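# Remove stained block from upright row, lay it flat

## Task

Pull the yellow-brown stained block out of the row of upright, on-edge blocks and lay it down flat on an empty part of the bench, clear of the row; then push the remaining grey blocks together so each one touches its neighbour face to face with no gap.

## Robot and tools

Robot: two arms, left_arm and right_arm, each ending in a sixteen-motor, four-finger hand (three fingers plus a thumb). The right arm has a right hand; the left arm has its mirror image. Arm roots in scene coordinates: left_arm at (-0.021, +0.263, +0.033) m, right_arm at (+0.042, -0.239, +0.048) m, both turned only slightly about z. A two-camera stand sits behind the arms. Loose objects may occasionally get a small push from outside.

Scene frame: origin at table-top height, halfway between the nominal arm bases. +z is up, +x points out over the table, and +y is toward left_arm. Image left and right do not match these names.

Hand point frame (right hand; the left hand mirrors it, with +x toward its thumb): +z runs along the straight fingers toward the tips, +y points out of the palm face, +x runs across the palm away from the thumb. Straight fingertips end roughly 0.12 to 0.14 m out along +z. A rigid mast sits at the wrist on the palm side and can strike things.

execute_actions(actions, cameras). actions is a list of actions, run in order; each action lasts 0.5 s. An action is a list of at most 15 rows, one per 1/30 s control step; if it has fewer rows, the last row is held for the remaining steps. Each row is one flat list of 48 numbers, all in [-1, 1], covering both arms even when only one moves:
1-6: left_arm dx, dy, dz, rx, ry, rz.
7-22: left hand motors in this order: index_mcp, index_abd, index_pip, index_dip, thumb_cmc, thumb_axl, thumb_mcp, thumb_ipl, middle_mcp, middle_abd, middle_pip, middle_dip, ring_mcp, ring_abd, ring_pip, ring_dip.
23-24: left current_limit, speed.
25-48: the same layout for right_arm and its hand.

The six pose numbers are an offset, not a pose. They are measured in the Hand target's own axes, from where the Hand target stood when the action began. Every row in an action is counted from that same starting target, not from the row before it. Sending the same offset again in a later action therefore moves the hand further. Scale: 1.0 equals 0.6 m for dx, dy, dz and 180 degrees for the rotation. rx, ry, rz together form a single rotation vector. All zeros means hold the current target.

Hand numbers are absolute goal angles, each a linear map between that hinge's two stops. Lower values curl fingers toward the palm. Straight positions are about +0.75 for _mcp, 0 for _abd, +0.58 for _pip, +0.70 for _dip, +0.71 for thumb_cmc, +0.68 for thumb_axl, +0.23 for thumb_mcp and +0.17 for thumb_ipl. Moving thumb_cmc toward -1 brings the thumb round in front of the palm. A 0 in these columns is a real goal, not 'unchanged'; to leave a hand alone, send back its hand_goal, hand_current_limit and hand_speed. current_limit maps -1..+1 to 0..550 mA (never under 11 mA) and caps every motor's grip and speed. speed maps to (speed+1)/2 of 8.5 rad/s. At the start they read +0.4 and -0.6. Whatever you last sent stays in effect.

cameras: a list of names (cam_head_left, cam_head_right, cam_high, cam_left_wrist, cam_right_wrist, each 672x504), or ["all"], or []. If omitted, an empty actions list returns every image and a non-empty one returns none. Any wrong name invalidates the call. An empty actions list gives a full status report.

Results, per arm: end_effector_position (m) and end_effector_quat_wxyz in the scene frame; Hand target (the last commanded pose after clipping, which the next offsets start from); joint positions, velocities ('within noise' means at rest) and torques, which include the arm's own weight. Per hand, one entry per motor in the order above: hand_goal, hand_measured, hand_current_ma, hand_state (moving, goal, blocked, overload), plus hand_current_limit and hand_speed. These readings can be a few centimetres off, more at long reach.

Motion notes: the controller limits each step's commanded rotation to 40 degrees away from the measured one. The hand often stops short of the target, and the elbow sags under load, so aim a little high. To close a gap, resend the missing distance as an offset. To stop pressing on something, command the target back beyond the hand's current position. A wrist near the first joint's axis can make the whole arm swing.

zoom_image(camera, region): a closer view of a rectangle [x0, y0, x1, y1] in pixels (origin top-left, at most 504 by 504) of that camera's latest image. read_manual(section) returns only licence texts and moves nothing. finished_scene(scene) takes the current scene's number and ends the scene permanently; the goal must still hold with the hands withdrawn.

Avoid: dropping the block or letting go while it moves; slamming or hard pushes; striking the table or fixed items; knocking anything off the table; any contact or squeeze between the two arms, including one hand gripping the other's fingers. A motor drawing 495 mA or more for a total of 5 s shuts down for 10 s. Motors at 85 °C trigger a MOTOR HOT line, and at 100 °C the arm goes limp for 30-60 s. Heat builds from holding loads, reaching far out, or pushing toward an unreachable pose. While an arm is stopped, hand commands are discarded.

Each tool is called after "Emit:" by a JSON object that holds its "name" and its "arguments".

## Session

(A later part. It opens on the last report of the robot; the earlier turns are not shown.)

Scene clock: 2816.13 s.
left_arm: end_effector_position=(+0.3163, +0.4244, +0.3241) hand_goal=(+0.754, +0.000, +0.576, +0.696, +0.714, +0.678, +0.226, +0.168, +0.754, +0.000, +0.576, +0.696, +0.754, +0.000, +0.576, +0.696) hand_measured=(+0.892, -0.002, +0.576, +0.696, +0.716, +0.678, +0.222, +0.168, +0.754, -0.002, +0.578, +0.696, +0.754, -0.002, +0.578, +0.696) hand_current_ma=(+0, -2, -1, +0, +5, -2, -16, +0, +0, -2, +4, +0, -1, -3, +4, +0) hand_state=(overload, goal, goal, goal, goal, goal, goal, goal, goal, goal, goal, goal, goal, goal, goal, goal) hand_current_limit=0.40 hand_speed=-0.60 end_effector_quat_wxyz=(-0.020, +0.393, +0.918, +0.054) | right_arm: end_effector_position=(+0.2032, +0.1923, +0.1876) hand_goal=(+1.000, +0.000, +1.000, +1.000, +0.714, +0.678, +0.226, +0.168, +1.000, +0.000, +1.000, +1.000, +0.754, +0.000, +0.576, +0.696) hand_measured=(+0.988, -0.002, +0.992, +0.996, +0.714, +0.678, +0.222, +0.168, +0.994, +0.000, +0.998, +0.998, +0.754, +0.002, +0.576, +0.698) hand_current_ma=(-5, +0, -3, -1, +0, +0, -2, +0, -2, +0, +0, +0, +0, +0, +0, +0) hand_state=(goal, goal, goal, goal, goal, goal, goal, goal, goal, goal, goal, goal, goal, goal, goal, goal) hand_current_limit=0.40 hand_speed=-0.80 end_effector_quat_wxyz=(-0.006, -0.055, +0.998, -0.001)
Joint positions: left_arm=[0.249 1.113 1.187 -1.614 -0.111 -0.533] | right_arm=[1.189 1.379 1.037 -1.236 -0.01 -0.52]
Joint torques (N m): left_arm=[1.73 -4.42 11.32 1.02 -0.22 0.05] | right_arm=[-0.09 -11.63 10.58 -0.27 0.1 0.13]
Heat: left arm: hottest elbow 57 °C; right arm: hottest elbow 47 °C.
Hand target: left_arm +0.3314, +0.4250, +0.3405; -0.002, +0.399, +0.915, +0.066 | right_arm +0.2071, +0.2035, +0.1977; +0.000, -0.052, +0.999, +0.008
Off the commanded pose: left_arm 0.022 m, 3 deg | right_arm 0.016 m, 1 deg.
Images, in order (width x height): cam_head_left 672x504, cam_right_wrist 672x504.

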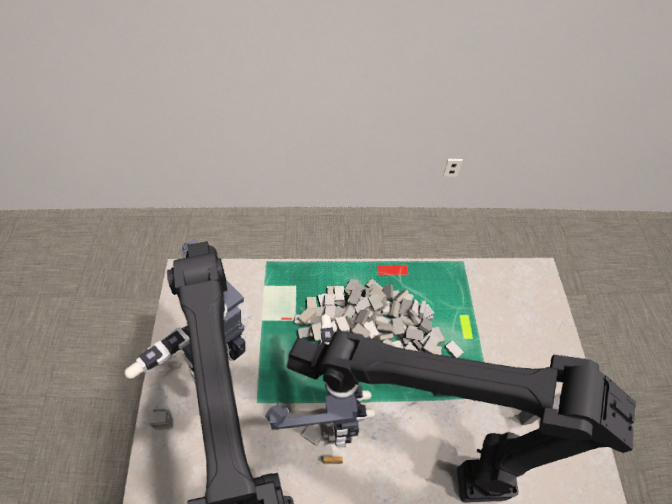

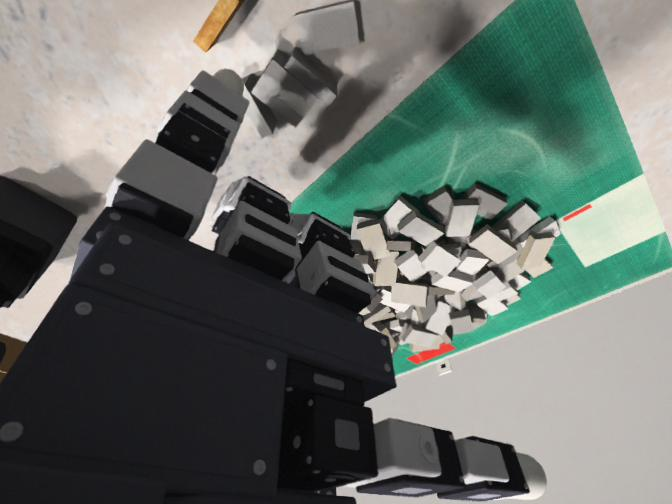

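Emit:
{"name": "execute_actions", "arguments": {"actions": [[[0,0,0,0,0,0,0.754,0,0.576,0.696,0.714,0.678,0.226,0.168,0.754,0,0.576,0.696,0.754,0,0.576,0.696,0.4,-0.6,0.002,0.0002,0.017,0,0,0,1,0,1,1,0.714,0.678,0.226,0.168,1,0,1,1,0.754,0,0.576,0.696,0.4,-0.8],[0,0,0,0,0,0,0.754,0,0.576,0.696,0.714,0.678,0.226,0.168,0.754,0,0.576,0.696,0.754,0,0.576,0.696,0.4,-0.6,0.004,0.0004,0.034,0,0,0,1,0,1,1,0.714,0.678,0.226,0.168,1,0,1,1,0.754,0,0.576,0.696,0.4,-0.8],[0,0,0,0,0,0,0.754,0,0.576,0.696,0.714,0.678,0.226,0.168,0.754,0,0.576,0.696,0.754,0,0.576,0.696,0.4,-0.6,0.006,0.0006,0.051,0,0,0,1,0,1,1,0.714,0.678,0.226,0.168,1,0,1,1,0.754,0,0.576,0.696,0.4,-0.8],[0,0,0,0,0,0,0.754,0,0.576,0.696,0.714,0.678,0.226,0.168,0.754,0,0.576,0.696,0.754,0,0.576,0.696,0.4,-0.6,0.008,0.0008,0.068,0,0,0,1,0,1,1,0.714,0.678,0.226,0.168,1,0,1,1,0.754,0,0.576,0.696,0.4,-0.8],[0,0,0,0,0,0,0.754,0,0.576,0.696,0.714,0.678,0.226,0.168,0.754,0,0.576,0.696,0.754,0,0.576,0.696,0.4,-0.6,0.01,0.001,0.085,0,0,0,1,0,1,1,0.714,0.678,0.226,0.168,1,0,1,1,0.754,0,0.576,0.696,0.4,-0.8],[0,0,0,0,0,0,0.754,0,0.576,0.696,0.714,0.678,0.226,0.168,0.754,0,0.576,0.696,0.754,0,0.576,0.696,0.4,-0.6,0.0109,0.0011,0.1,0,0,0,1,0,1,1,0.714,0.678,0.226,0.168,1,0,1,1,0.754,0,0.576,0.696,0.4,-0.8]]], "cameras": ["cam_right_wrist", "cam_head_left", "cam_high"]}}

Emit:
{"name": "zoom_image", "arguments": {"camera": "cam_right_wrist", "region": [150, 0, 430, 210]}}

Emit:
{"name": "zoom_image", "arguments": {"camera": "cam_head_left", "region": [270, 400, 390, 490]}}

Emit:
{"name": "zoom_image", "arguments": {"camera": "cam_high", "region": [430, 230, 550, 350]}}

Scene clock: 2849.13 s.
left_arm: end_effector_position=(+0.3163, +0.4244, +0.3241) hand_goal=(+0.754, +0.000, +0.576, +0.696, +0.714, +0.678, +0.226, +0.168, +0.754, +0.000, +0.576, +0.696, +0.754, +0.000, +0.576, +0.696) hand_measured=(+0.892, -0.002, +0.576, +0.696, +0.716, +0.678, +0.222, +0.168, +0.754, -0.002, +0.578, +0.696, +0.754, -0.002, +0.578, +0.696) hand_current_ma=(+0, -2, -1, +0, +5, -2, -16, +0, +0, -2, +4, +0, -1, -3, +4, +0) hand_state=(overload, goal, goal, goal, goal, goal, goal, goal, goal, goal, goal, goal, goal, goal, goal, goal) hand_current_limit=0.40 hand_speed=-0.60 end_effector_quat_wxyz=(-0.020, +0.393, +0.918, +0.054) | right_arm: end_effector_position=(+0.2011, +0.1982, +0.1376) hand_goal=(+1.000, +0.000, +1.000, +1.000, +0.714, +0.678, +0.226, +0.168, +1.000, +0.000, +1.000, +1.000, +0.754, +0.000, +0.576, +0.696) hand_measured=(+0.990, -0.002, +0.994, +0.996, +0.714, +0.678, +0.222, +0.168, +0.994, +0.000, +0.998, +0.998, +0.754, +0.002, +0.576, +0.698) hand_current_ma=(-4, +0, -2, -1, +0, +0, -2, +0, -1, +0, +0, +0, +0, +0, +0, +0) hand_state=(goal, goal, goal, goal, goal, goal, goal, goal, goal, goal, goal, goal, goal, goal, goal, goal) hand_current_limit=0.40 hand_speed=-0.80 end_effector_quat_wxyz=(-0.003, -0.053, +0.999, +0.004)
Joint positions: left_arm=[0.249 1.113 1.187 -1.614 -0.111 -0.533] | right_arm=[1.202 1.441 0.955 -1.081 -0.009 -0.503]
Joint torques (N m): left_arm=[1.73 -4.48 11.3 1.03 -0.23 0.05] | right_arm=[0.15 -12.1 8.09 0.27 0.08 0.13]
Heat: left arm: hottest elbow 57 °C; right arm: hottest elbow 48 °C.
Hand target: left_arm +0.3314, +0.4250, +0.3405; -0.002, +0.399, +0.915, +0.066 | right_arm +0.2005, +0.2043, +0.1377; +0.000, -0.052, +0.999, +0.008
Off the commanded pose: left_arm 0.022 m, 3 deg | right_arm 0.006 m, 1 deg.
Images, in order (width x height): cam_head_left 672x504, cam_high 672x504, cam_right_wrist 672x504.

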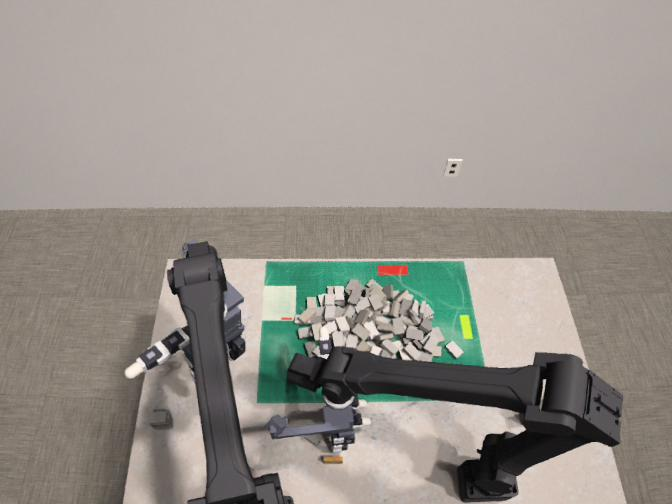

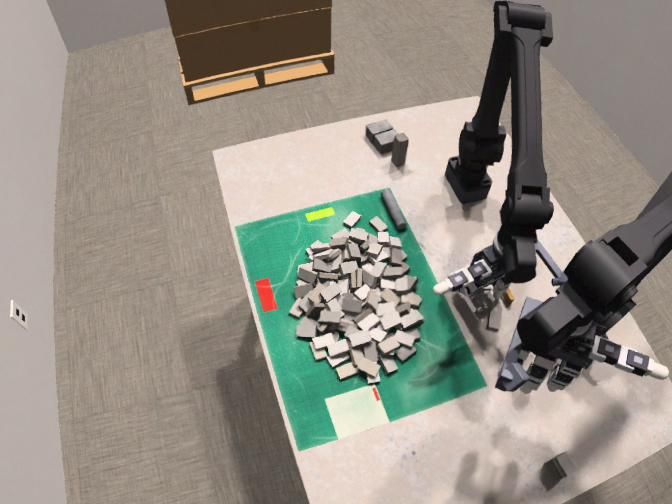

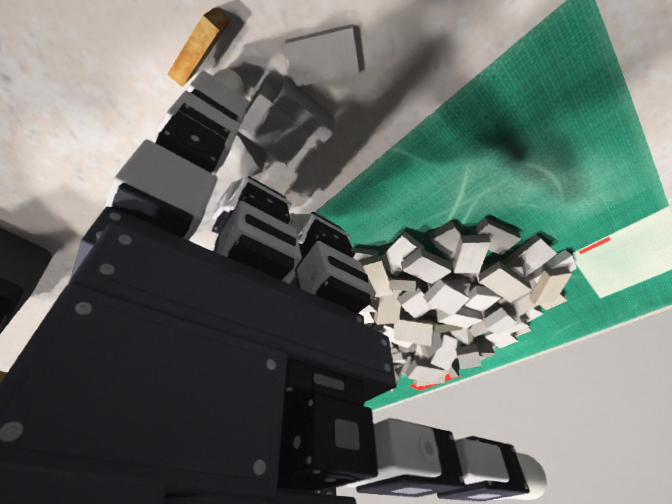

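Scaled by 1.800 from the camera's 672x504 image, which has a finer 960x720 frame.

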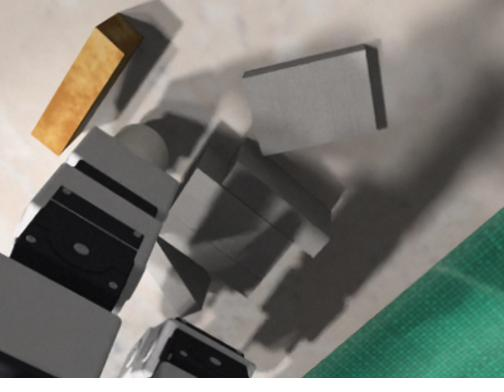

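Scaled by 4.200 from the camera's 672x504 image, which has a finer 960x720 frame.

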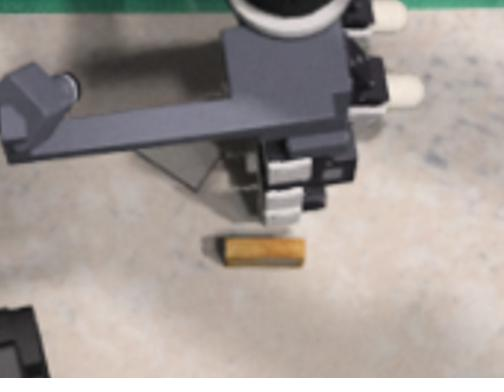

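Scaled by 4.200 from the camera's 672x504 image, which has a finer 960x720 frame.

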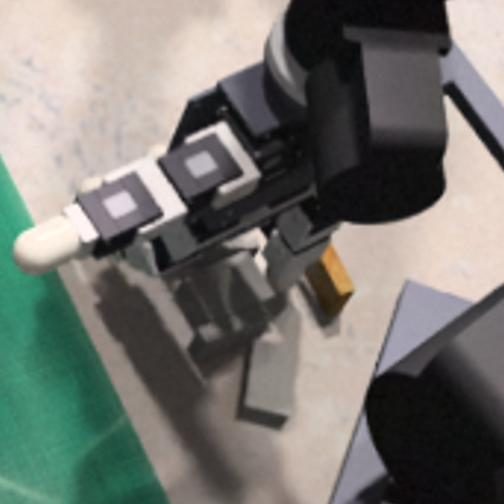

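Emit:
{"name": "execute_actions", "arguments": {"actions": [[[0,0,0,0,0,0,0.754,0,0.576,0.696,0.714,0.678,0.226,0.168,0.754,0,0.576,0.696,0.754,0,0.576,0.696,0.4,-0.6,0.006,0.0006,-0.003,0,0,0,1,0,1,1,0.714,0.678,0.226,0.168,1,0,1,1,0.754,0,0.576,0.696,0.4,-0.8],[0,0,0,0,0,0,0.754,0,0.576,0.696,0.714,0.678,0.226,0.168,0.754,0,0.576,0.696,0.754,0,0.576,0.696,0.4,-0.6,0.012,0.0012,-0.006,0,0,0,1,0,1,1,0.714,0.678,0.226,0.168,1,0,1,1,0.754,0,0.576,0.696,0.4,-0.8],[0,0,0,0,0,0,0.754,0,0.576,0.696,0.714,0.678,0.226,0.168,0.754,0,0.576,0.696,0.754,0,0.576,0.696,0.4,-0.6,0.018,0.0018,-0.009,0,0,0,1,0,1,1,0.714,0.678,0.226,0.168,1,0,1,1,0.754,0,0.576,0.696,0.4,-0.8],[0,0,0,0,0,0,0.754,0,0.576,0.696,0.714,0.678,0.226,0.168,0.754,0,0.576,0.696,0.754,0,0.576,0.696,0.4,-0.6,0.024,0.0024,-0.012,0,0,0,1,0,1,1,0.714,0.678,0.226,0.168,1,0,1,1,0.754,0,0.576,0.696,0.4,-0.8],[0,0,0,0,0,0,0.754,0,0.576,0.696,0.714,0.678,0.226,0.168,0.754,0,0.576,0.696,0.754,0,0.576,0.696,0.4,-0.6,0.03,0.003,-0.015,0,0,0,1,0,1,1,0.714,0.678,0.226,0.168,1,0,1,1,0.754,0,0.576,0.696,0.4,-0.8],[0,0,0,0,0,0,0.754,0,0.576,0.696,0.714,0.678,0.226,0.168,0.754,0,0.576,0.696,0.754,0,0.576,0.696,0.4,-0.6,0.036,0.0036,-0.015,0,0,0,1,0,1,1,0.714,0.678,0.226,0.168,1,0,1,1,0.754,0,0.576,0.696,0.4,-0.8],[0,0,0,0,0,0,0.754,0,0.576,0.696,0.714,0.678,0.226,0.168,0.754,0,0.576,0.696,0.754,0,0.576,0.696,0.4,-0.6,0.042,0.0042,-0.015,0,0,0,1,0,1,1,0.714,0.678,0.226,0.168,1,0,1,1,0.754,0,0.576,0.696,0.4,-0.8],[0,0,0,0,0,0,0.754,0,0.576,0.696,0.714,0.678,0.226,0.168,0.754,0,0.576,0.696,0.754,0,0.576,0.696,0.4,-0.6,0.048,0.0048,-0.015,0,0,0,1,0,1,1,0.714,0.678,0.226,0.168,1,0,1,1,0.754,0,0.576,0.696,0.4,-0.8],[0,0,0,0,0,0,0.754,0,0.576,0.696,0.714,0.678,0.226,0.168,0.754,0,0.576,0.696,0.754,0,0.576,0.696,0.4,-0.6,0.053,0.0053,-0.015,0,0,0,1,0,1,1,0.714,0.678,0.226,0.168,1,0,1,1,0.754,0,0.576,0.696,0.4,-0.8],[0,0,0,0,0,0,0.754,0,0.576,0.696,0.714,0.678,0.226,0.168,0.754,0,0.576,0.696,0.754,0,0.576,0.696,0.4,-0.6,0.058,0.0061,-0.015,0,0,0,1,0,1,1,0.714,0.678,0.226,0.168,1,0,1,1,0.754,0,0.576,0.696,0.4,-0.8]]], "cameras": ["cam_right_wrist", "cam_head_left", "cam_high"]}}

Emit:
{"name": "zoom_image", "arguments": {"camera": "cam_right_wrist", "region": [150, 0, 430, 210]}}

Emit:
{"name": "zoom_image", "arguments": {"camera": "cam_head_left", "region": [270, 400, 390, 490]}}

Emit:
{"name": "zoom_image", "arguments": {"camera": "cam_high", "region": [430, 230, 550, 350]}}

Scene clock: 2890.63 s.
left_arm: end_effector_position=(+0.3163, +0.4244, +0.3241) hand_goal=(+0.754, +0.000, +0.576, +0.696, +0.714, +0.678, +0.226, +0.168, +0.754, +0.000, +0.576, +0.696, +0.754, +0.000, +0.576, +0.696) hand_measured=(+0.892, -0.002, +0.576, +0.696, +0.716, +0.678, +0.222, +0.168, +0.754, -0.002, +0.578, +0.696, +0.754, -0.002, +0.578, +0.696) hand_current_ma=(+0, -2, -1, +0, +5, -2, -16, +0, +0, -2, +4, +0, -1, -3, +4, +0) hand_state=(overload, goal, goal, goal, goal, goal, goal, goal, goal, goal, goal, goal, goal, goal, goal, goal) hand_current_limit=0.40 hand_speed=-0.60 end_effector_quat_wxyz=(-0.020, +0.393, +0.918, +0.054) | right_arm: end_effector_position=(+0.1654, +0.2094, +0.1474) hand_goal=(+1.000, +0.000, +1.000, +1.000, +0.714, +0.678, +0.226, +0.168, +1.000, +0.000, +1.000, +1.000, +0.754, +0.000, +0.576, +0.696) hand_measured=(+0.990, -0.002, +0.994, +0.996, +0.714, +0.678, +0.222, +0.168, +0.994, +0.000, +0.998, +0.998, +0.756, +0.004, +0.578, +0.698) hand_current_ma=(-4, +0, -2, -1, +0, +0, -2, +0, -1, +0, +0, +0, +0, +1, +0, +0) hand_state=(goal, goal, goal, goal, goal, goal, goal, goal, goal, goal, goal, goal, goal, goal, goal, goal) hand_current_limit=0.40 hand_speed=-0.80 end_effector_quat_wxyz=(+0.001, -0.058, +0.998, +0.013)
Joint positions: left_arm=[0.249 1.113 1.187 -1.614 -0.111 -0.533] | right_arm=[1.299 1.414 0.949 -1.081 -0.007 -0.416]
Joint torques (N m): left_arm=[1.61 -4.37 11.32 1.03 -0.21 0.04] | right_arm=[-0.73 -13.1 7.34 -0.57 0.07 0.13]
Heat: left arm: hottest elbow 57 °C; right arm: hottest elbow 46 °C.
Hand target: left_arm +0.3314, +0.4250, +0.3405; -0.002, +0.399, +0.915, +0.066 | right_arm +0.1654, +0.2042, +0.1467; +0.000, -0.053, +0.999, +0.008
Off the commanded pose: left_arm 0.022 m, 3 deg | right_arm 0.005 m, 1 deg.
Images, in order (width x height): cam_head_left 672x504, cam_high 672x504, cam_right_wrist 672x504.

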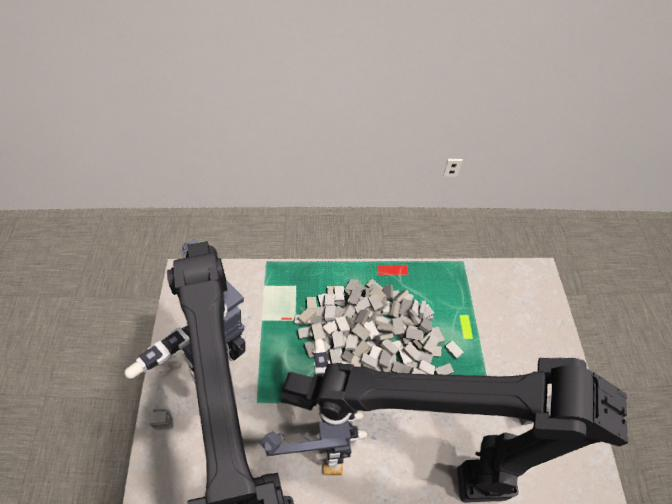

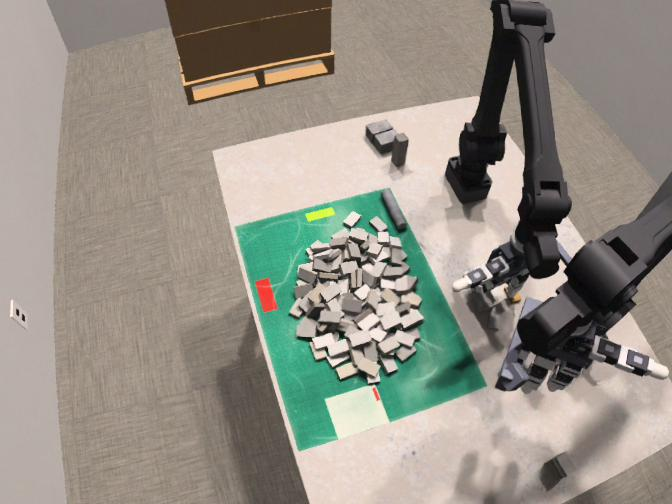

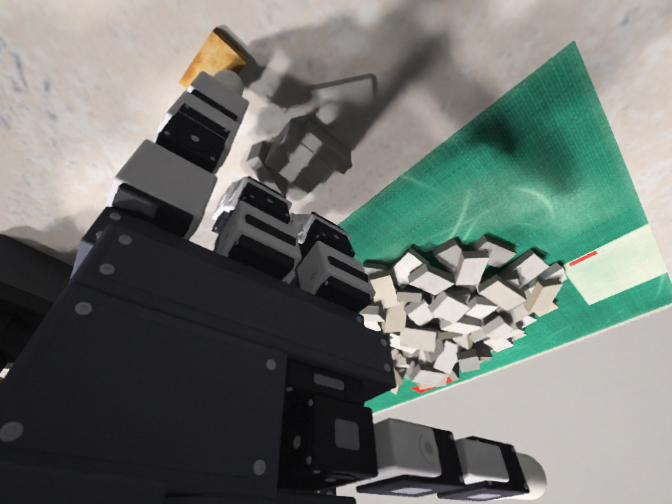

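Scaled by 1.800 from the camera's 672x504 image, which has a finer 960x720 frame.

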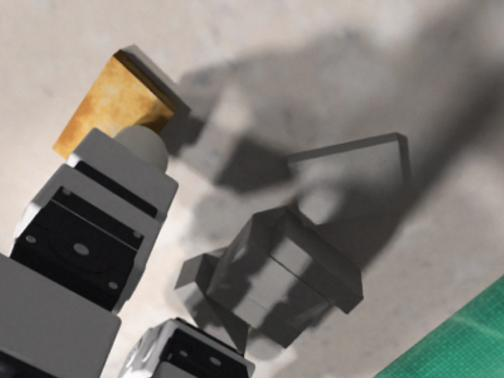

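Scaled by 4.200 from the camera's 672x504 image, which has a finer 960x720 frame.

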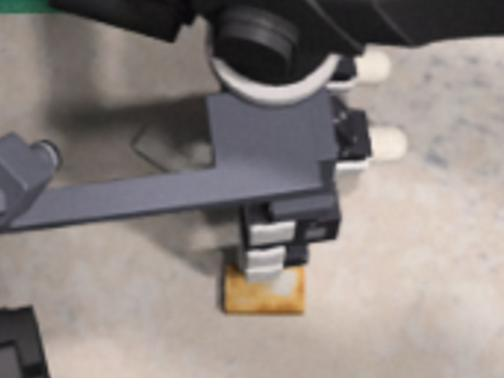

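Scaled by 4.200 from the camera's 672x504 image, which has a finer 960x720 frame.

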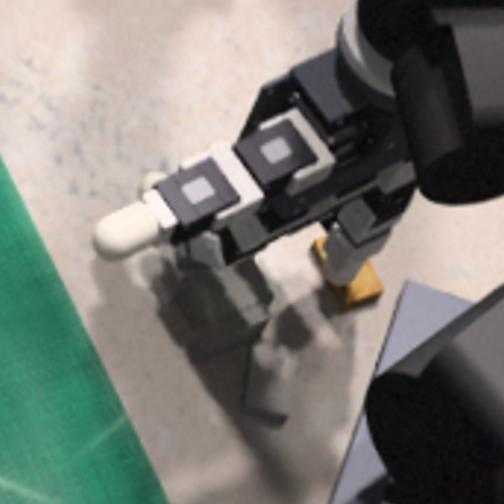

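Emit:
{"name": "execute_actions", "arguments": {"actions": [[[0,0,0,0,0,0,0.754,0,0.576,0.696,0.714,0.678,0.226,0.168,0.754,0,0.576,0.696,0.754,0,0.576,0.696,0.4,-0.6,-0.01,-0.003,-0.006,0,0,0,1,0,1,1,0.714,0.678,0.226,0.168,1,0,1,1,0.754,0,0.576,0.696,0.4,-0.8],[0,0,0,0,0,0,0.754,0,0.576,0.696,0.714,0.678,0.226,0.168,0.754,0,0.576,0.696,0.754,0,0.576,0.696,0.4,-0.6,-0.022,-0.006,-0.006,0,0,0,1,0,1,1,0.714,0.678,0.226,0.168,1,0,1,1,0.754,0,0.576,0.696,0.4,-0.8],[0,0,0,0,0,0,0.754,0,0.576,0.696,0.714,0.678,0.226,0.168,0.754,0,0.576,0.696,0.754,0,0.576,0.696,0.4,-0.6,-0.034,-0.01,-0.003,0,0,0,1,0,1,1,0.714,0.678,0.226,0.168,1,0,1,1,0.754,0,0.576,0.696,0.4,-0.8],[0,0,0,0,0,0,0.754,0,0.576,0.696,0.714,0.678,0.226,0.168,0.754,0,0.576,0.696,0.754,0,0.576,0.696,0.4,-0.6,-0.044,-0.013,0,0,0,0,1,0,1,1,0.714,0.678,0.226,0.168,1,0,1,1,0.754,0,0.576,0.696,0.4,-0.8],[0,0,0,0,0,0,0.754,0,0.576,0.696,0.714,0.678,0.226,0.168,0.754,0,0.576,0.696,0.754,0,0.576,0.696,0.4,-0.6,-0.052,-0.0155,0,0,0,0,1,0,1,1,0.714,0.678,0.226,0.168,1,0,1,1,0.754,0,0.576,0.696,0.4,-0.8]],[[0,0,0,0,0,0,0.754,0,0.576,0.696,0.714,0.678,0.226,0.168,0.754,0,0.576,0.696,0.754,0,0.576,0.696,0.4,-0.6,0,0,0.007,0,0,0,1,0,1,1,0.714,0.678,0.226,0.168,1,0,1,1,0.754,0,0.576,0.696,0.4,-0.8],[0,0,0,0,0,0,0.754,0,0.576,0.696,0.714,0.678,0.226,0.168,0.754,0,0.576,0.696,0.754,0,0.576,0.696,0.4,-0.6,0,0,0.014,0,0,0,1,0,1,1,0.714,0.678,0.226,0.168,1,0,1,1,0.754,0,0.576,0.696,0.4,-0.8],[0,0,0,0,0,0,0.754,0,0.576,0.696,0.714,0.678,0.226,0.168,0.754,0,0.576,0.696,0.754,0,0.576,0.696,0.4,-0.6,0,0,0.021,0,0,0,1,0,1,1,0.714,0.678,0.226,0.168,1,0,1,1,0.754,0,0.576,0.696,0.4,-0.8],[0,0,0,0,0,0,0.754,0,0.576,0.696,0.714,0.678,0.226,0.168,0.754,0,0.576,0.696,0.754,0,0.576,0.696,0.4,-0.6,0,0,0.027,0,0,0,1,0,1,1,0.714,0.678,0.226,0.168,1,0,1,1,0.754,0,0.576,0.696,0.4,-0.8]]], "cameras": ["cam_right_wrist", "cam_head_left"]}}

Emit:
{"name": "zoom_image", "arguments": {"camera": "cam_right_wrist", "region": [150, 0, 430, 210]}}

Emit:
{"name": "zoom_image", "arguments": {"camera": "cam_head_left", "region": [270, 400, 390, 490]}}

Scene clock: 2924.73 s.
left_arm: end_effector_position=(+0.3163, +0.4244, +0.3241) hand_goal=(+0.754, +0.000, +0.576, +0.696, +0.714, +0.678, +0.226, +0.168, +0.754, +0.000, +0.576, +0.696, +0.754, +0.000, +0.576, +0.696) hand_measured=(+0.892, -0.002, +0.576, +0.696, +0.716, +0.678, +0.222, +0.168, +0.754, -0.002, +0.578, +0.696, +0.754, -0.002, +0.578, +0.696) hand_current_ma=(+0, -2, -1, +0, +5, -2, -16, +0, +0, -2, +4, +0, -1, -3, +4, +0) hand_state=(overload, goal, goal, goal, goal, goal, goal, goal, goal, goal, goal, goal, goal, goal, goal, goal) hand_current_limit=0.40 hand_speed=-0.60 end_effector_quat_wxyz=(-0.020, +0.393, +0.918, +0.054) | right_arm: end_effector_position=(+0.2012, +0.1959, +0.1398) hand_goal=(+1.000, +0.000, +1.000, +1.000, +0.714, +0.678, +0.226, +0.168, +1.000, +0.000, +1.000, +1.000, +0.754, +0.000, +0.576, +0.696) hand_measured=(+0.990, -0.002, +0.994, +0.996, +0.714, +0.678, +0.222, +0.168, +0.994, +0.000, +0.998, +0.998, +0.754, +0.002, +0.578, +0.698) hand_current_ma=(-4, +0, -2, -1, +0, +0, -2, +0, -1, +0, +0, +0, +0, +0, +0, +0) hand_state=(goal, goal, goal, goal, goal, goal, goal, goal, goal, goal, goal, goal, goal, goal, goal, goal) hand_current_limit=0.40 hand_speed=-0.80 end_effector_quat_wxyz=(+0.003, -0.044, +0.999, +0.012)
Joint positions: left_arm=[0.249 1.113 1.187 -1.614 -0.111 -0.533] | right_arm=[1.205 1.421 0.935 -1.06 -0.006 -0.482]
Joint torques (N m): left_arm=[1.73 -4.42 11.32 1.05 -0.21 0.05] | right_arm=[0.03 -10.58 7.41 0.31 -0.04 -0.09]
Heat: left arm: hottest elbow 57 °C; right arm: hottest elbow 45 °C.
Hand target: left_arm +0.3314, +0.4250, +0.3405; -0.002, +0.399, +0.915, +0.066 | right_arm +0.1975, +0.1984, +0.1303; +0.000, -0.052, +0.999, +0.008
Off the commanded pose: left_arm 0.022 m, 3 deg | right_arm 0.011 m, 1 deg.
Images, in order (width x height): cam_head_left 672x504, cam_right_wrist 672x504.

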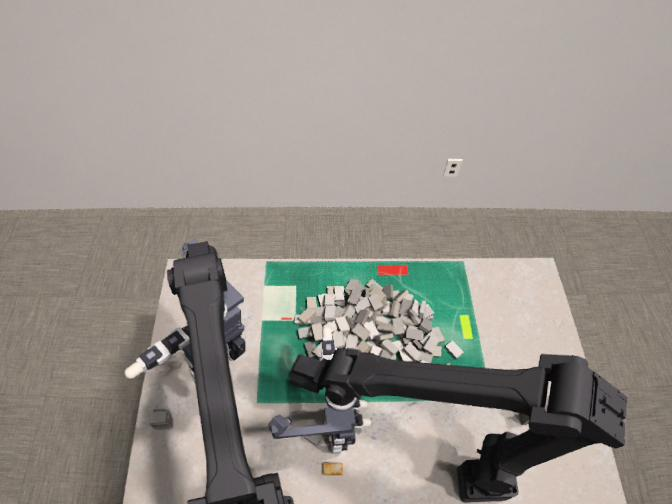

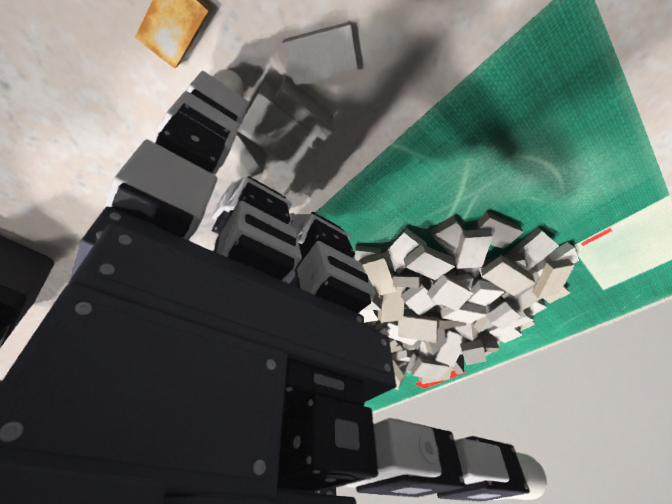

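Scaled by 1.800 from the camera's 672x504 image, which has a finer 960x720 frame.

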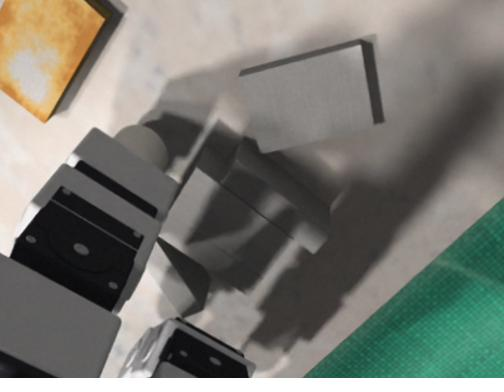

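Scaled by 4.200 from the camera's 672x504 image, which has a finer 960x720 frame.

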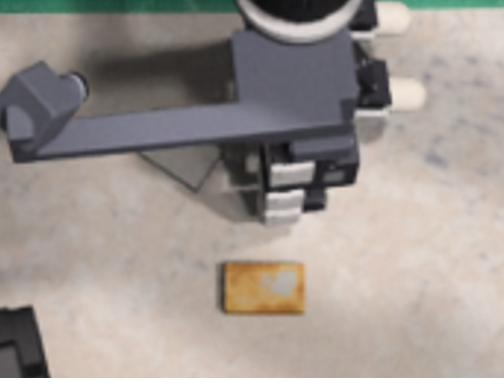

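Emit:
{"name": "execute_actions", "arguments": {"actions": [[[0,0,0,0,0,0,0.754,0,0.576,0.696,0.714,0.678,0.226,0.168,0.754,0,0.576,0.696,0.754,0,0.576,0.696,0.4,-0.6,0,0,0.006,0,0,0,1,0,1,1,0.714,0.678,0.226,0.168,1,0,1,1,0.754,0,0.576,0.696,0.4,-0.8],[0,0,0,0,0,0,0.754,0,0.576,0.696,0.714,0.678,0.226,0.168,0.754,0,0.576,0.696,0.754,0,0.576,0.696,0.4,-0.6,0.005,0.0005,0.01,0,0,0,1,0,1,1,0.714,0.678,0.226,0.168,1,0,1,1,0.754,0,0.576,0.696,0.4,-0.8],[0,0,0,0,0,0,0.754,0,0.576,0.696,0.714,0.678,0.226,0.168,0.754,0,0.576,0.696,0.754,0,0.576,0.696,0.4,-0.6,0.013,0.0013,0.01,0,0,0,1,0,1,1,0.714,0.678,0.226,0.168,1,0,1,1,0.754,0,0.576,0.696,0.4,-0.8],[0,0,0,0,0,0,0.754,0,0.576,0.696,0.714,0.678,0.226,0.168,0.754,0,0.576,0.696,0.754,0,0.576,0.696,0.4,-0.6,0.022,0.0022,0.01,0,0,0,1,0,1,1,0.714,0.678,0.226,0.168,1,0,1,1,0.754,0,0.576,0.696,0.4,-0.8],[0,0,0,0,0,0,0.754,0,0.576,0.696,0.714,0.678,0.226,0.168,0.754,0,0.576,0.696,0.754,0,0.576,0.696,0.4,-0.6,0.031,0.003,0.01,0,0,0,1,0,1,1,0.714,0.678,0.226,0.168,1,0,1,1,0.754,0,0.576,0.696,0.4,-0.8],[0,0,0,0,0,0,0.754,0,0.576,0.696,0.714,0.678,0.226,0.168,0.754,0,0.576,0.696,0.754,0,0.576,0.696,0.4,-0.6,0.04,0.004,0.01,0,0,0,1,0,1,1,0.714,0.678,0.226,0.168,1,0,1,1,0.754,0,0.576,0.696,0.4,-0.8],[0,0,0,0,0,0,0.754,0,0.576,0.696,0.714,0.678,0.226,0.168,0.754,0,0.576,0.696,0.754,0,0.576,0.696,0.4,-0.6,0.049,0.005,0.01,0,0,0,1,0,1,1,0.714,0.678,0.226,0.168,1,0,1,1,0.754,0,0.576,0.696,0.4,-0.8],[0,0,0,0,0,0,0.754,0,0.576,0.696,0.714,0.678,0.226,0.168,0.754,0,0.576,0.696,0.754,0,0.576,0.696,0.4,-0.6,0.058,0.006,0.01,0,0,0,1,0,1,1,0.714,0.678,0.226,0.168,1,0,1,1,0.754,0,0.576,0.696,0.4,-0.8],[0,0,0,0,0,0,0.754,0,0.576,0.696,0.714,0.678,0.226,0.168,0.754,0,0.576,0.696,0.754,0,0.576,0.696,0.4,-0.6,0.067,0.007,0.01,0,0,0,1,0,1,1,0.714,0.678,0.226,0.168,1,0,1,1,0.754,0,0.576,0.696,0.4,-0.8],[0,0,0,0,0,0,0.754,0,0.576,0.696,0.714,0.678,0.226,0.168,0.754,0,0.576,0.696,0.754,0,0.576,0.696,0.4,-0.6,0.076,0.008,0.01,0,0,0,1,0,1,1,0.714,0.678,0.226,0.168,1,0,1,1,0.754,0,0.576,0.696,0.4,-0.8],[0,0,0,0,0,0,0.754,0,0.576,0.696,0.714,0.678,0.226,0.168,0.754,0,0.576,0.696,0.754,0,0.576,0.696,0.4,-0.6,0.083,0.0087,0.01,0,0,0,1,0,1,1,0.714,0.678,0.226,0.168,1,0,1,1,0.754,0,0.576,0.696,0.4,-0.8]]], "cameras": ["cam_right_wrist", "cam_head_left", "cam_high"]}}

Emit:
{"name": "zoom_image", "arguments": {"camera": "cam_head_left", "region": [270, 400, 390, 490]}}

Scene clock: 2959.93 s.
left_arm: end_effector_position=(+0.3163, +0.4244, +0.3241) hand_goal=(+0.754, +0.000, +0.576, +0.696, +0.714, +0.678, +0.226, +0.168, +0.754, +0.000, +0.576, +0.696, +0.754, +0.000, +0.576, +0.696) hand_measured=(+0.892, -0.002, +0.576, +0.696, +0.716, +0.678, +0.222, +0.168, +0.754, -0.002, +0.578, +0.696, +0.754, -0.002, +0.578, +0.696) hand_current_ma=(+0, -2, -1, +0, +5, -2, -16, +0, +0, -2, +4, +0, -1, -3, +4, +0) hand_state=(overload, goal, goal, goal, goal, goal, goal, goal, goal, goal, goal, goal, goal, goal, goal, goal) hand_current_limit=0.40 hand_speed=-0.60 end_effector_quat_wxyz=(-0.020, +0.393, +0.918, +0.054) | right_arm: end_effector_position=(+0.1554, +0.2033, +0.1358) hand_goal=(+1.000, +0.000, +1.000, +1.000, +0.714, +0.678, +0.226, +0.168, +1.000, +0.000, +1.000, +1.000, +0.754, +0.000, +0.576, +0.696) hand_measured=(+0.990, -0.002, +0.994, +0.996, +0.714, +0.678, +0.222, +0.168, +0.994, +0.000, +0.998, +0.998, +0.770, +0.082, +0.586, +0.700) hand_current_ma=(-4, +0, -2, -1, +0, +0, -2, +0, -1, +0, +0, +0, +11, +118, +4, +1) hand_state=(goal, goal, goal, goal, goal, goal, goal, goal, goal, goal, goal, goal, goal, blocked, goal, goal) hand_current_limit=0.40 hand_speed=-0.80 end_effector_quat_wxyz=(+0.010, -0.053, +0.998, +0.015)
Joint positions: left_arm=[0.249 1.113 1.187 -1.614 -0.111 -0.533] | right_arm=[1.33 1.402 0.901 -1.036 0.009 -0.376]
Joint torques (N m): left_arm=[1.73 -4.37 11.3 1.02 -0.22 0.04] | right_arm=[0.38 -11.28 6.06 0.14 -0.46 0.15]
Heat: left arm: hottest elbow 57 °C; right arm: hottest elbow 45 °C.
Hand target: left_arm +0.3314, +0.4250, +0.3405; -0.002, +0.399, +0.915, +0.066 | right_arm +0.1473, +0.1986, +0.1245; +0.000, -0.052, +0.999, +0.008
Off the commanded pose: left_arm 0.022 m, 3 deg | right_arm 0.015 m, 1 deg.
Images, in order (width x height): cam_head_left 672x504, cam_high 672x504, cam_right_wrist 672x504.

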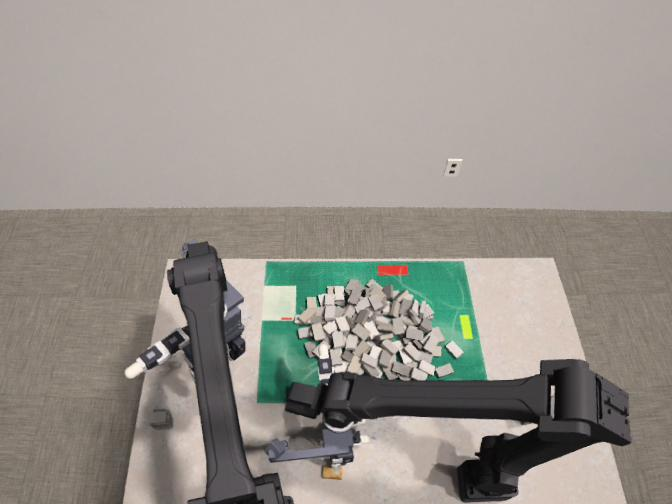

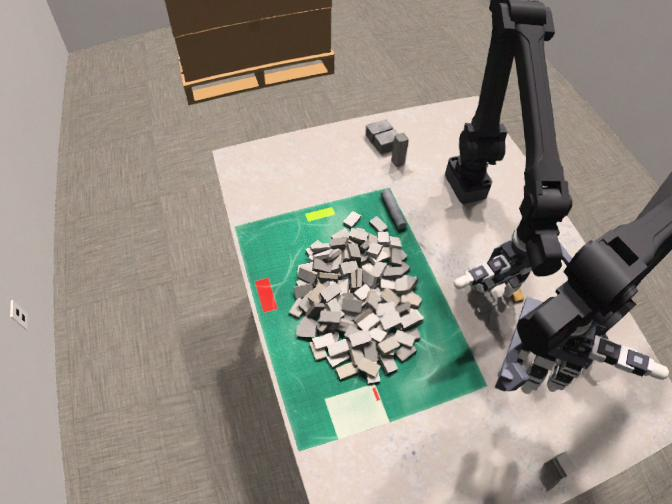

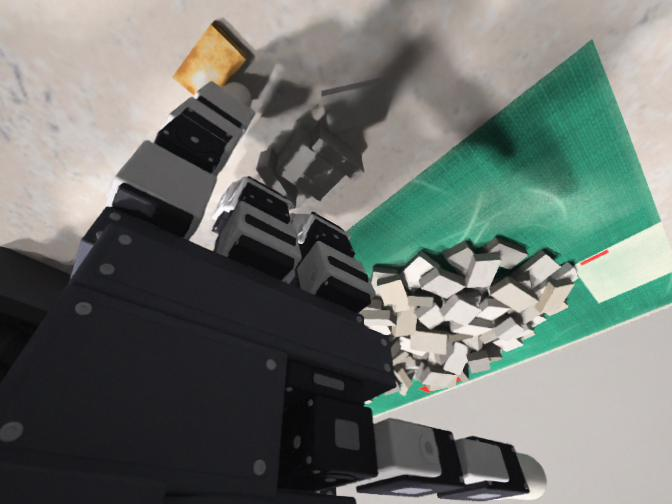

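Scaled by 4.200 from the camera's 672x504 image, which has a finer 960x720 frame.

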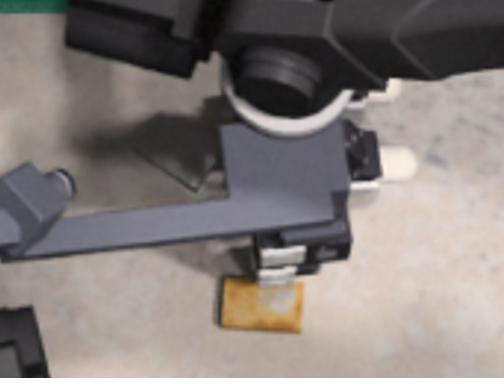

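Emit:
{"name": "execute_actions", "arguments": {"actions": [[[0,0,0,0,0,0,0.754,0,0.576,0.696,0.714,0.678,0.226,0.168,0.754,0,0.576,0.696,0.754,0,0.576,0.696,0.4,-0.6,0.006,0.0006,-0.006,0,0,0,1,0,1,1,0.714,0.678,0.226,0.168,1,0,1,1,0.754,0,0.576,0.696,0.4,-0.8],[0,0,0,0,0,0,0.754,0,0.576,0.696,0.714,0.678,0.226,0.168,0.754,0,0.576,0.696,0.754,0,0.576,0.696,0.4,-0.6,0.012,0.0012,-0.009,0,0,0,1,0,1,1,0.714,0.678,0.226,0.168,1,0,1,1,0.754,0,0.576,0.696,0.4,-0.8],[0,0,0,0,0,0,0.754,0,0.576,0.696,0.714,0.678,0.226,0.168,0.754,0,0.576,0.696,0.754,0,0.576,0.696,0.4,-0.6,0.02,0.002,-0.009,0,0,0,1,0,1,1,0.714,0.678,0.226,0.168,1,0,1,1,0.754,0,0.576,0.696,0.4,-0.8],[0,0,0,0,0,0,0.754,0,0.576,0.696,0.714,0.678,0.226,0.168,0.754,0,0.576,0.696,0.754,0,0.576,0.696,0.4,-0.6,0.028,0.003,-0.009,0,0,0,1,0,1,1,0.714,0.678,0.226,0.168,1,0,1,1,0.754,0,0.576,0.696,0.4,-0.8],[0,0,0,0,0,0,0.754,0,0.576,0.696,0.714,0.678,0.226,0.168,0.754,0,0.576,0.696,0.754,0,0.576,0.696,0.4,-0.6,0.036,0.0038,-0.009,0,0,0,1,0,1,1,0.714,0.678,0.226,0.168,1,0,1,1,0.754,0,0.576,0.696,0.4,-0.8],[0,0,0,0,0,0,0.754,0,0.576,0.696,0.714,0.678,0.226,0.168,0.754,0,0.576,0.696,0.754,0,0.576,0.696,0.4,-0.6,0.044,0.0046,-0.009,0,0,0,1,0,1,1,0.714,0.678,0.226,0.168,1,0,1,1,0.754,0,0.576,0.696,0.4,-0.8]]], "cameras": ["cam_right_wrist", "cam_head_left"]}}

Emit:
{"name": "zoom_image", "arguments": {"camera": "cam_head_left", "region": [270, 400, 390, 490]}}

Scene clock: 2976.93 s.
left_arm: end_effector_position=(+0.3163, +0.4244, +0.3241) hand_goal=(+0.754, +0.000, +0.576, +0.696, +0.714, +0.678, +0.226, +0.168, +0.754, +0.000, +0.576, +0.696, +0.754, +0.000, +0.576, +0.696) hand_measured=(+0.892, -0.002, +0.576, +0.696, +0.716, +0.678, +0.222, +0.168, +0.754, -0.002, +0.578, +0.696, +0.754, -0.002, +0.578, +0.696) hand_current_ma=(+0, -2, -1, +0, +5, -2, -16, +0, +0, -2, +4, +0, -1, -3, +4, +0) hand_state=(overload, goal, goal, goal, goal, goal, goal, goal, goal, goal, goal, goal, goal, goal, goal, goal) hand_current_limit=0.40 hand_speed=-0.60 end_effector_quat_wxyz=(-0.020, +0.393, +0.918, +0.054) | right_arm: end_effector_position=(+0.1268, +0.2046, +0.1362) hand_goal=(+1.000, +0.000, +1.000, +1.000, +0.714, +0.678, +0.226, +0.168, +1.000, +0.000, +1.000, +1.000, +0.754, +0.000, +0.576, +0.696) hand_measured=(+0.990, -0.002, +0.994, +0.996, +0.714, +0.678, +0.222, +0.168, +0.994, +0.000, +0.998, +0.998, +0.770, +0.076, +0.586, +0.700) hand_current_ma=(-4, +0, -2, -1, +0, +0, -2, +0, -1, +0, +0, +0, +10, +102, +4, +1) hand_state=(goal, goal, goal, goal, goal, goal, goal, goal, goal, goal, goal, goal, goal, blocked, goal, goal) hand_current_limit=0.40 hand_speed=-0.80 end_effector_quat_wxyz=(+0.007, -0.054, +0.998, +0.016)
Joint positions: left_arm=[0.249 1.113 1.187 -1.614 -0.111 -0.533] | right_arm=[1.405 1.387 0.887 -1.036 0.006 -0.302]
Joint torques (N m): left_arm=[1.73 -4.42 11.33 1.03 -0.22 0.04] | right_arm=[0.21 -11.75 6.58 -0.36 -0.32 0.17]
Heat: left arm: hottest elbow 57 °C; right arm: hottest elbow 45 °C.
Hand target: left_arm +0.3314, +0.4250, +0.3405; -0.002, +0.399, +0.915, +0.066 | right_arm +0.1209, +0.1985, +0.1299; +0.000, -0.052, +0.999, +0.008
Off the commanded pose: left_arm 0.022 m, 3 deg | right_arm 0.011 m, 1 deg.
Images, in order (width x height): cam_head_left 672x504, cam_right_wrist 672x504.

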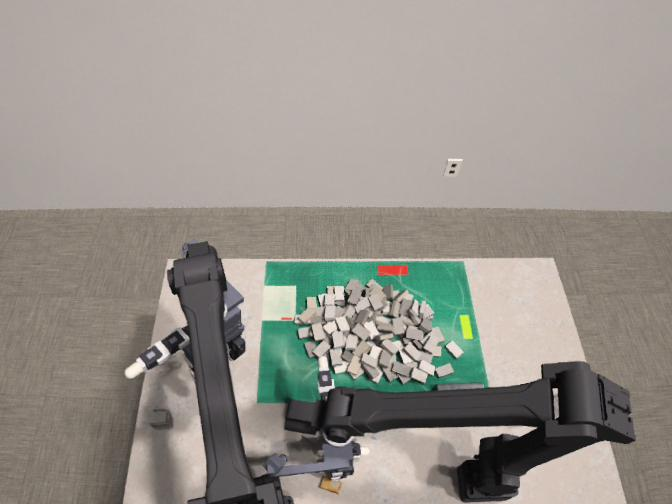

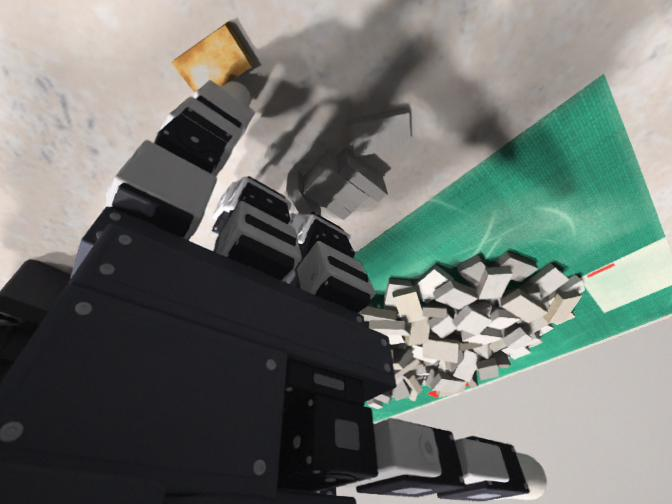

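Scaled by 4.200 from the camera's 672x504 image, which has a finer 960x720 frame.

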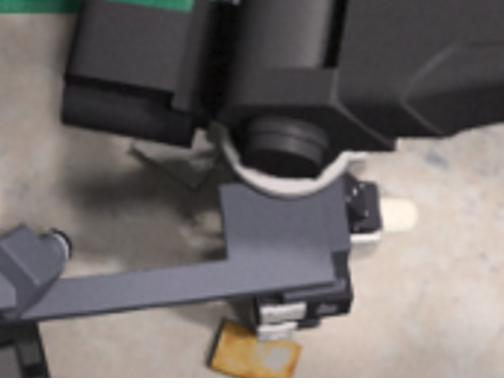

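Emit:
{"name": "execute_actions", "arguments": {"actions": [[[0,0,0,0,0,0,0.754,0,0.576,0.696,0.714,0.678,0.226,0.168,0.754,0,0.576,0.696,0.754,0,0.576,0.696,0.4,-0.6,-0.01,0,-0.01,0,0,0,1,0,1,1,0.714,0.678,0.226,0.168,1,0,1,1,0.754,0,0.576,0.696,0.4,-0.8],[0,0,0,0,0,0,0.754,0,0.576,0.696,0.714,0.678,0.226,0.168,0.754,0,0.576,0.696,0.754,0,0.576,0.696,0.4,-0.6,-0.015,0,-0.03,0,0,0,1,0,1,1,0.714,0.678,0.226,0.168,1,0,1,1,0.754,0,0.576,0.696,0.4,-0.8],[0,0,0,0,0,0,0.754,0,0.576,0.696,0.714,0.678,0.226,0.168,0.754,0,0.576,0.696,0.754,0,0.576,0.696,0.4,-0.6,-0.02,0,-0.06,0,0,0,1,0,1,1,0.714,0.678,0.226,0.168,1,0,1,1,0.754,0,0.576,0.696,0.4,-0.8],[0,0,0,0,0,0,0.754,0,0.576,0.696,0.714,0.678,0.226,0.168,0.754,0,0.576,0.696,0.754,0,0.576,0.696,0.4,-0.6,-0.02,0,-0.09,0,0,0,1,0,1,1,0.714,0.678,0.226,0.168,1,0,1,1,0.754,0,0.576,0.696,0.4,-0.8],[0,0,0,0,0,0,0.754,0,0.576,0.696,0.714,0.678,0.226,0.168,0.754,0,0.576,0.696,0.754,0,0.576,0.696,0.4,-0.6,-0.02,0,-0.11,0,0,0,1,0,1,1,0.714,0.678,0.226,0.168,1,0,1,1,0.754,0,0.576,0.696,0.4,-0.8]]]}}

Scene clock: 2994.63 s.
left_arm: end_effector_position=(+0.3163, +0.4244, +0.3241) hand_goal=(+0.754, +0.000, +0.576, +0.696, +0.714, +0.678, +0.226, +0.168, +0.754, +0.000, +0.576, +0.696, +0.754, +0.000, +0.576, +0.696) hand_measured=(+0.892, -0.002, +0.576, +0.696, +0.716, +0.678, +0.222, +0.168, +0.754, -0.002, +0.578, +0.696, +0.754, -0.002, +0.578, +0.696) hand_current_ma=(+0, -2, -1, +0, +5, -2, -16, +0, +0, -2, +4, +0, -1, -3, +4, +0) hand_state=(overload, goal, goal, goal, goal, goal, goal, goal, goal, goal, goal, goal, goal, goal, goal, goal) hand_current_limit=0.40 hand_speed=-0.60 end_effector_quat_wxyz=(-0.020, +0.393, +0.918, +0.054) | right_arm: end_effector_position=(+0.1290, +0.1925, +0.1892) hand_goal=(+1.000, +0.000, +1.000, +1.000, +0.714, +0.678, +0.226, +0.168, +1.000, +0.000, +1.000, +1.000, +0.754, +0.000, +0.576, +0.696) hand_measured=(+0.992, -0.002, +0.994, +0.996, +0.714, +0.678, +0.222, +0.168, +0.994, +0.000, +0.998, +0.998, +0.754, +0.004, +0.578, +0.698) hand_current_ma=(-4, +0, -2, -1, +0, +0, -2, +0, -2, +0, +0, +0, +0, +1, +0, +1) hand_state=(goal, goal, goal, goal, goal, goal, goal, goal, goal, goal, goal, goal, goal, goal, goal, goal) hand_current_limit=0.40 hand_speed=-0.80 end_effector_quat_wxyz=(+0.001, -0.052, +0.999, +0.005)
Joint positions: left_arm=[0.249 1.113 1.187 -1.614 -0.111 -0.533] | right_arm=[1.39 1.308 0.97 -1.224 -0.001 -0.312]
Joint torques (N m): left_arm=[1.73 -4.48 11.3 1.03 -0.22 0.04] | right_arm=[-1.2 -10.29 10.13 -0.53 -0.09 -0.1]
Heat: left arm: hottest elbow 57 °C; right arm: hottest elbow 44 °C.
Hand target: left_arm +0.3314, +0.4250, +0.3405; -0.002, +0.399, +0.915, +0.066 | right_arm +0.1328, +0.1987, +0.1959; +0.000, -0.052, +0.999, +0.008
Off the commanded pose: left_arm 0.022 m, 3 deg | right_arm 0.010 m, 0 deg.

Emit:
{"name": "execute_actions", "arguments": {"actions": [[[0,0,0,0,0,0,0.754,0,0.576,0.696,0.714,0.678,0.226,0.168,0.754,0,0.576,0.696,0.754,0,0.576,0.696,0.4,-0.6,-0.0139,-0.0102,0,0,0,0.015,1,0,1,1,0.714,0.678,0.226,0.168,1,0,1,1,0.754,0,0.576,0.696,0.4,-0.8],[0,0,0,0,0,0,0.754,0,0.576,0.696,0.714,0.678,0.226,0.168,0.754,0,0.576,0.696,0.754,0,0.576,0.696,0.4,-0.6,-0.0277,-0.0203,0,0,0,0.03,1,0,1,1,0.714,0.678,0.226,0.168,1,0,1,1,0.754,0,0.576,0.696,0.4,-0.8],[0,0,0,0,0,0,0.754,0,0.576,0.696,0.714,0.678,0.226,0.168,0.754,0,0.576,0.696,0.754,0,0.576,0.696,0.4,-0.6,-0.0416,-0.0305,0,0,0,0.045,1,0,1,1,0.714,0.678,0.226,0.168,1,0,1,1,0.754,0,0.576,0.696,0.4,-0.8],[0,0,0,0,0,0,0.754,0,0.576,0.696,0.714,0.678,0.226,0.168,0.754,0,0.576,0.696,0.754,0,0.576,0.696,0.4,-0.6,-0.0554,-0.0407,0,0,0,0.06,1,0,1,1,0.714,0.678,0.226,0.168,1,0,1,1,0.754,0,0.576,0.696,0.4,-0.8],[0,0,0,0,0,0,0.754,0,0.576,0.696,0.714,0.678,0.226,0.168,0.754,0,0.576,0.696,0.754,0,0.576,0.696,0.4,-0.6,-0.0693,-0.0509,0,0,0,0.075,1,0,1,1,0.714,0.678,0.226,0.168,1,0,1,1,0.754,0,0.576,0.696,0.4,-0.8],[0,0,0,0,0,0,0.754,0,0.576,0.696,0.714,0.678,0.226,0.168,0.754,0,0.576,0.696,0.754,0,0.576,0.696,0.4,-0.6,-0.0831,-0.061,0,0,0,0.09,1,0,1,1,0.714,0.678,0.226,0.168,1,0,1,1,0.754,0,0.576,0.696,0.4,-0.8],[0,0,0,0,0,0,0.754,0,0.576,0.696,0.714,0.678,0.226,0.168,0.754,0,0.576,0.696,0.754,0,0.576,0.696,0.4,-0.6,-0.097,-0.0712,0,0,0,0.105,0.9,0,0.8,0.8,0.714,0.678,0.226,0.168,1,0,1,1,0.754,0,0.576,0.696,0.4,-0.8],[0,0,0,0,0,0,0.754,0,0.576,0.696,0.714,0.678,0.226,0.168,0.754,0,0.576,0.696,0.754,0,0.576,0.696,0.4,-0.6,-0.1108,-0.0814,0,0,0,0.12,0.754,0,0.576,0.696,0.714,0.678,0.226,0.168,1,0,1,1,0.754,0,0.576,0.696,0.4,-0.8],[0,0,0,0,0,0,0.754,0,0.576,0.696,0.714,0.678,0.226,0.168,0.754,0,0.576,0.696,0.754,0,0.576,0.696,0.4,-0.6,-0.1247,-0.0915,0,0,0,0.135,0.754,0,0.576,0.696,0.714,0.678,0.226,0.168,1,0,1,1,0.754,0,0.576,0.696,0.4,-0.8],[0,0,0,0,0,0,0.754,0,0.576,0.696,0.714,0.678,0.226,0.168,0.754,0,0.576,0.696,0.754,0,0.576,0.696,0.4,-0.6,-0.1385,-0.1017,0,0,0,0.15,0.754,0,0.576,0.696,0.714,0.678,0.226,0.168,1,0,1,1,0.754,0,0.576,0.696,0.4,-0.8]]], "cameras": ["cam_right_wrist", "cam_head_left", "cam_left_wrist"]}}

Emit:
{"name": "zoom_image", "arguments": {"camera": "cam_right_wrist", "region": [200, 0, 480, 210]}}

Emit:
{"name": "zoom_image", "arguments": {"camera": "cam_head_left", "region": [270, 400, 390, 490]}}

Scene clock: 3019.67 s.
left_arm: end_effector_position=(+0.3163, +0.4244, +0.3241) hand_goal=(+0.754, +0.000, +0.576, +0.696, +0.714, +0.678, +0.226, +0.168, +0.754, +0.000, +0.576, +0.696, +0.754, +0.000, +0.576, +0.696) hand_measured=(+0.892, -0.002, +0.576, +0.696, +0.716, +0.678, +0.222, +0.168, +0.754, -0.002, +0.578, +0.696, +0.754, -0.002, +0.578, +0.696) hand_current_ma=(+0, -2, -1, +0, +5, -2, -16, +0, +0, -2, +4, +0, -1, -3, +4, +0) hand_state=(overload, goal, goal, goal, goal, goal, goal, goal, goal, goal, goal, goal, goal, goal, goal, goal) hand_current_limit=0.40 hand_speed=-0.60 end_effector_quat_wxyz=(-0.020, +0.393, +0.918, +0.054) | right_arm: end_effector_position=(+0.2261, +0.1480, +0.1944) hand_goal=(+0.754, +0.000, +0.576, +0.696, +0.714, +0.678, +0.226, +0.168, +1.000, +0.000, +1.000, +1.000, +0.754, +0.000, +0.576, +0.696) hand_measured=(+0.754, -0.002, +0.578, +0.698, +0.714, +0.678, +0.222, +0.168, +0.994, +0.000, +0.998, +0.998, +0.754, +0.002, +0.578, +0.698) hand_current_ma=(+0, +0, +0, +0, +0, +0, -2, +0, -2, +0, +0, +0, +0, +0, +0, +1) hand_state=(goal, goal, goal, goal, goal, goal, goal, goal, goal, goal, goal, goal, goal, goal, goal, goal) hand_current_limit=0.40 hand_speed=-0.80 end_effector_quat_wxyz=(+0.000, +0.181, +0.983, +0.010)
Joint positions: left_arm=[0.249 1.113 1.187 -1.614 -0.111 -0.533] | right_arm=[1.2 1.27 0.949 -1.229 -0.005 -0.035]
Joint torques (N m): left_arm=[1.73 -4.48 11.3 1.05 -0.21 0.04] | right_arm=[0.21 -10.93 8.23 -0.54 -0.07 0.11]
Heat: left arm: hottest elbow 57 °C; right arm: hottest elbow 45 °C.
Hand target: left_arm +0.3314, +0.4250, +0.3405; -0.002, +0.399, +0.915, +0.066 | right_arm +0.2219, +0.1467, +0.1950; -0.002, +0.182, +0.983, +0.007
Off the commanded pose: left_arm 0.022 m, 3 deg | right_arm 0.004 m, 0 deg.
Images, in order (width x height): cam_head_left 672x504, cam_left_wrist 672x504, cam_right_wrist 672x504.

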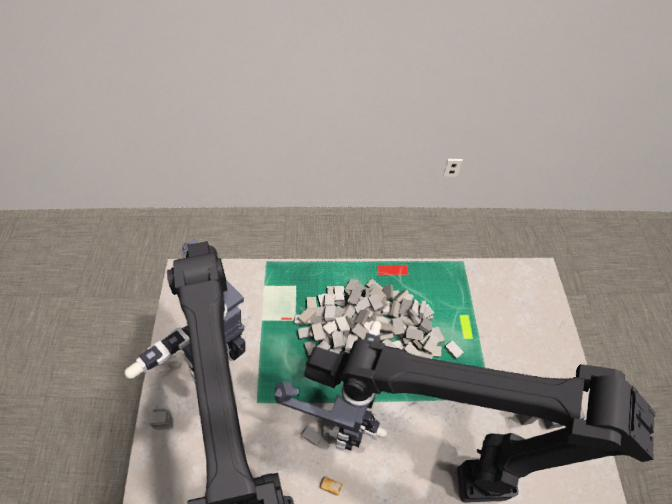

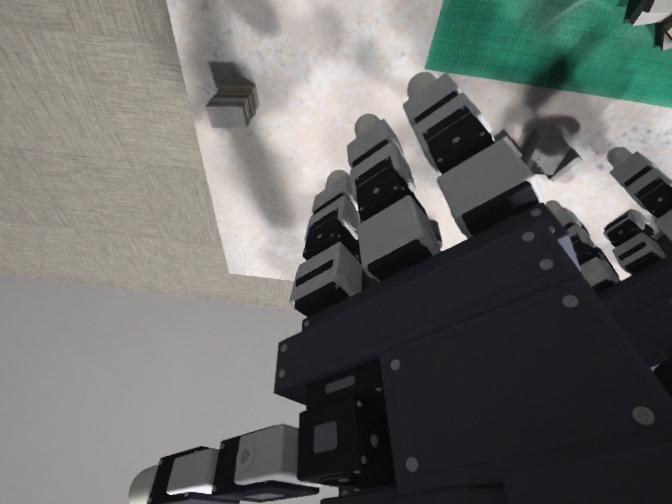

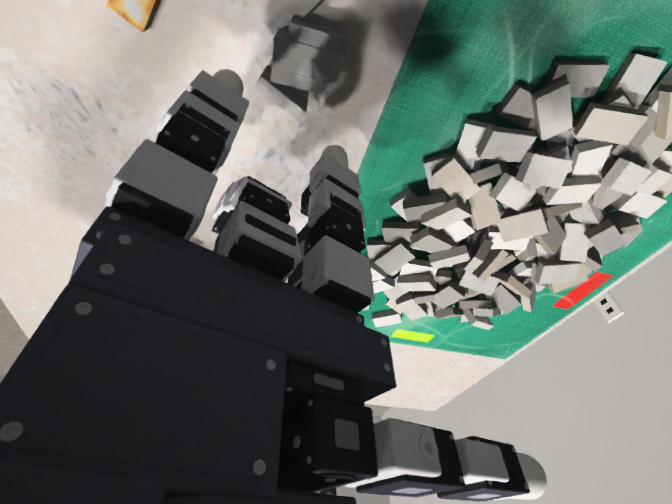

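Scaled by 1.800 from the camera's 672x504 image, which has a finer 960x720 frame.

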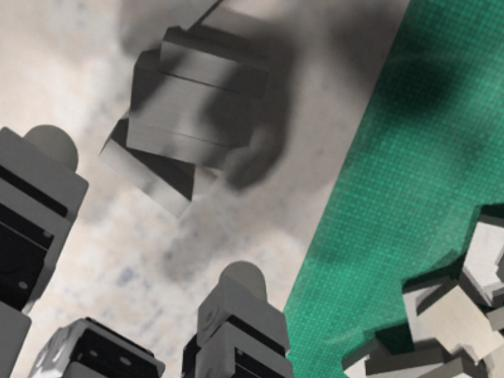

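Scaled by 4.200 from the camera's 672x504 image, which has a finer 960x720 frame.

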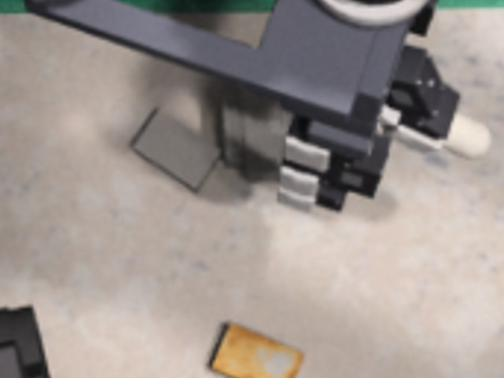

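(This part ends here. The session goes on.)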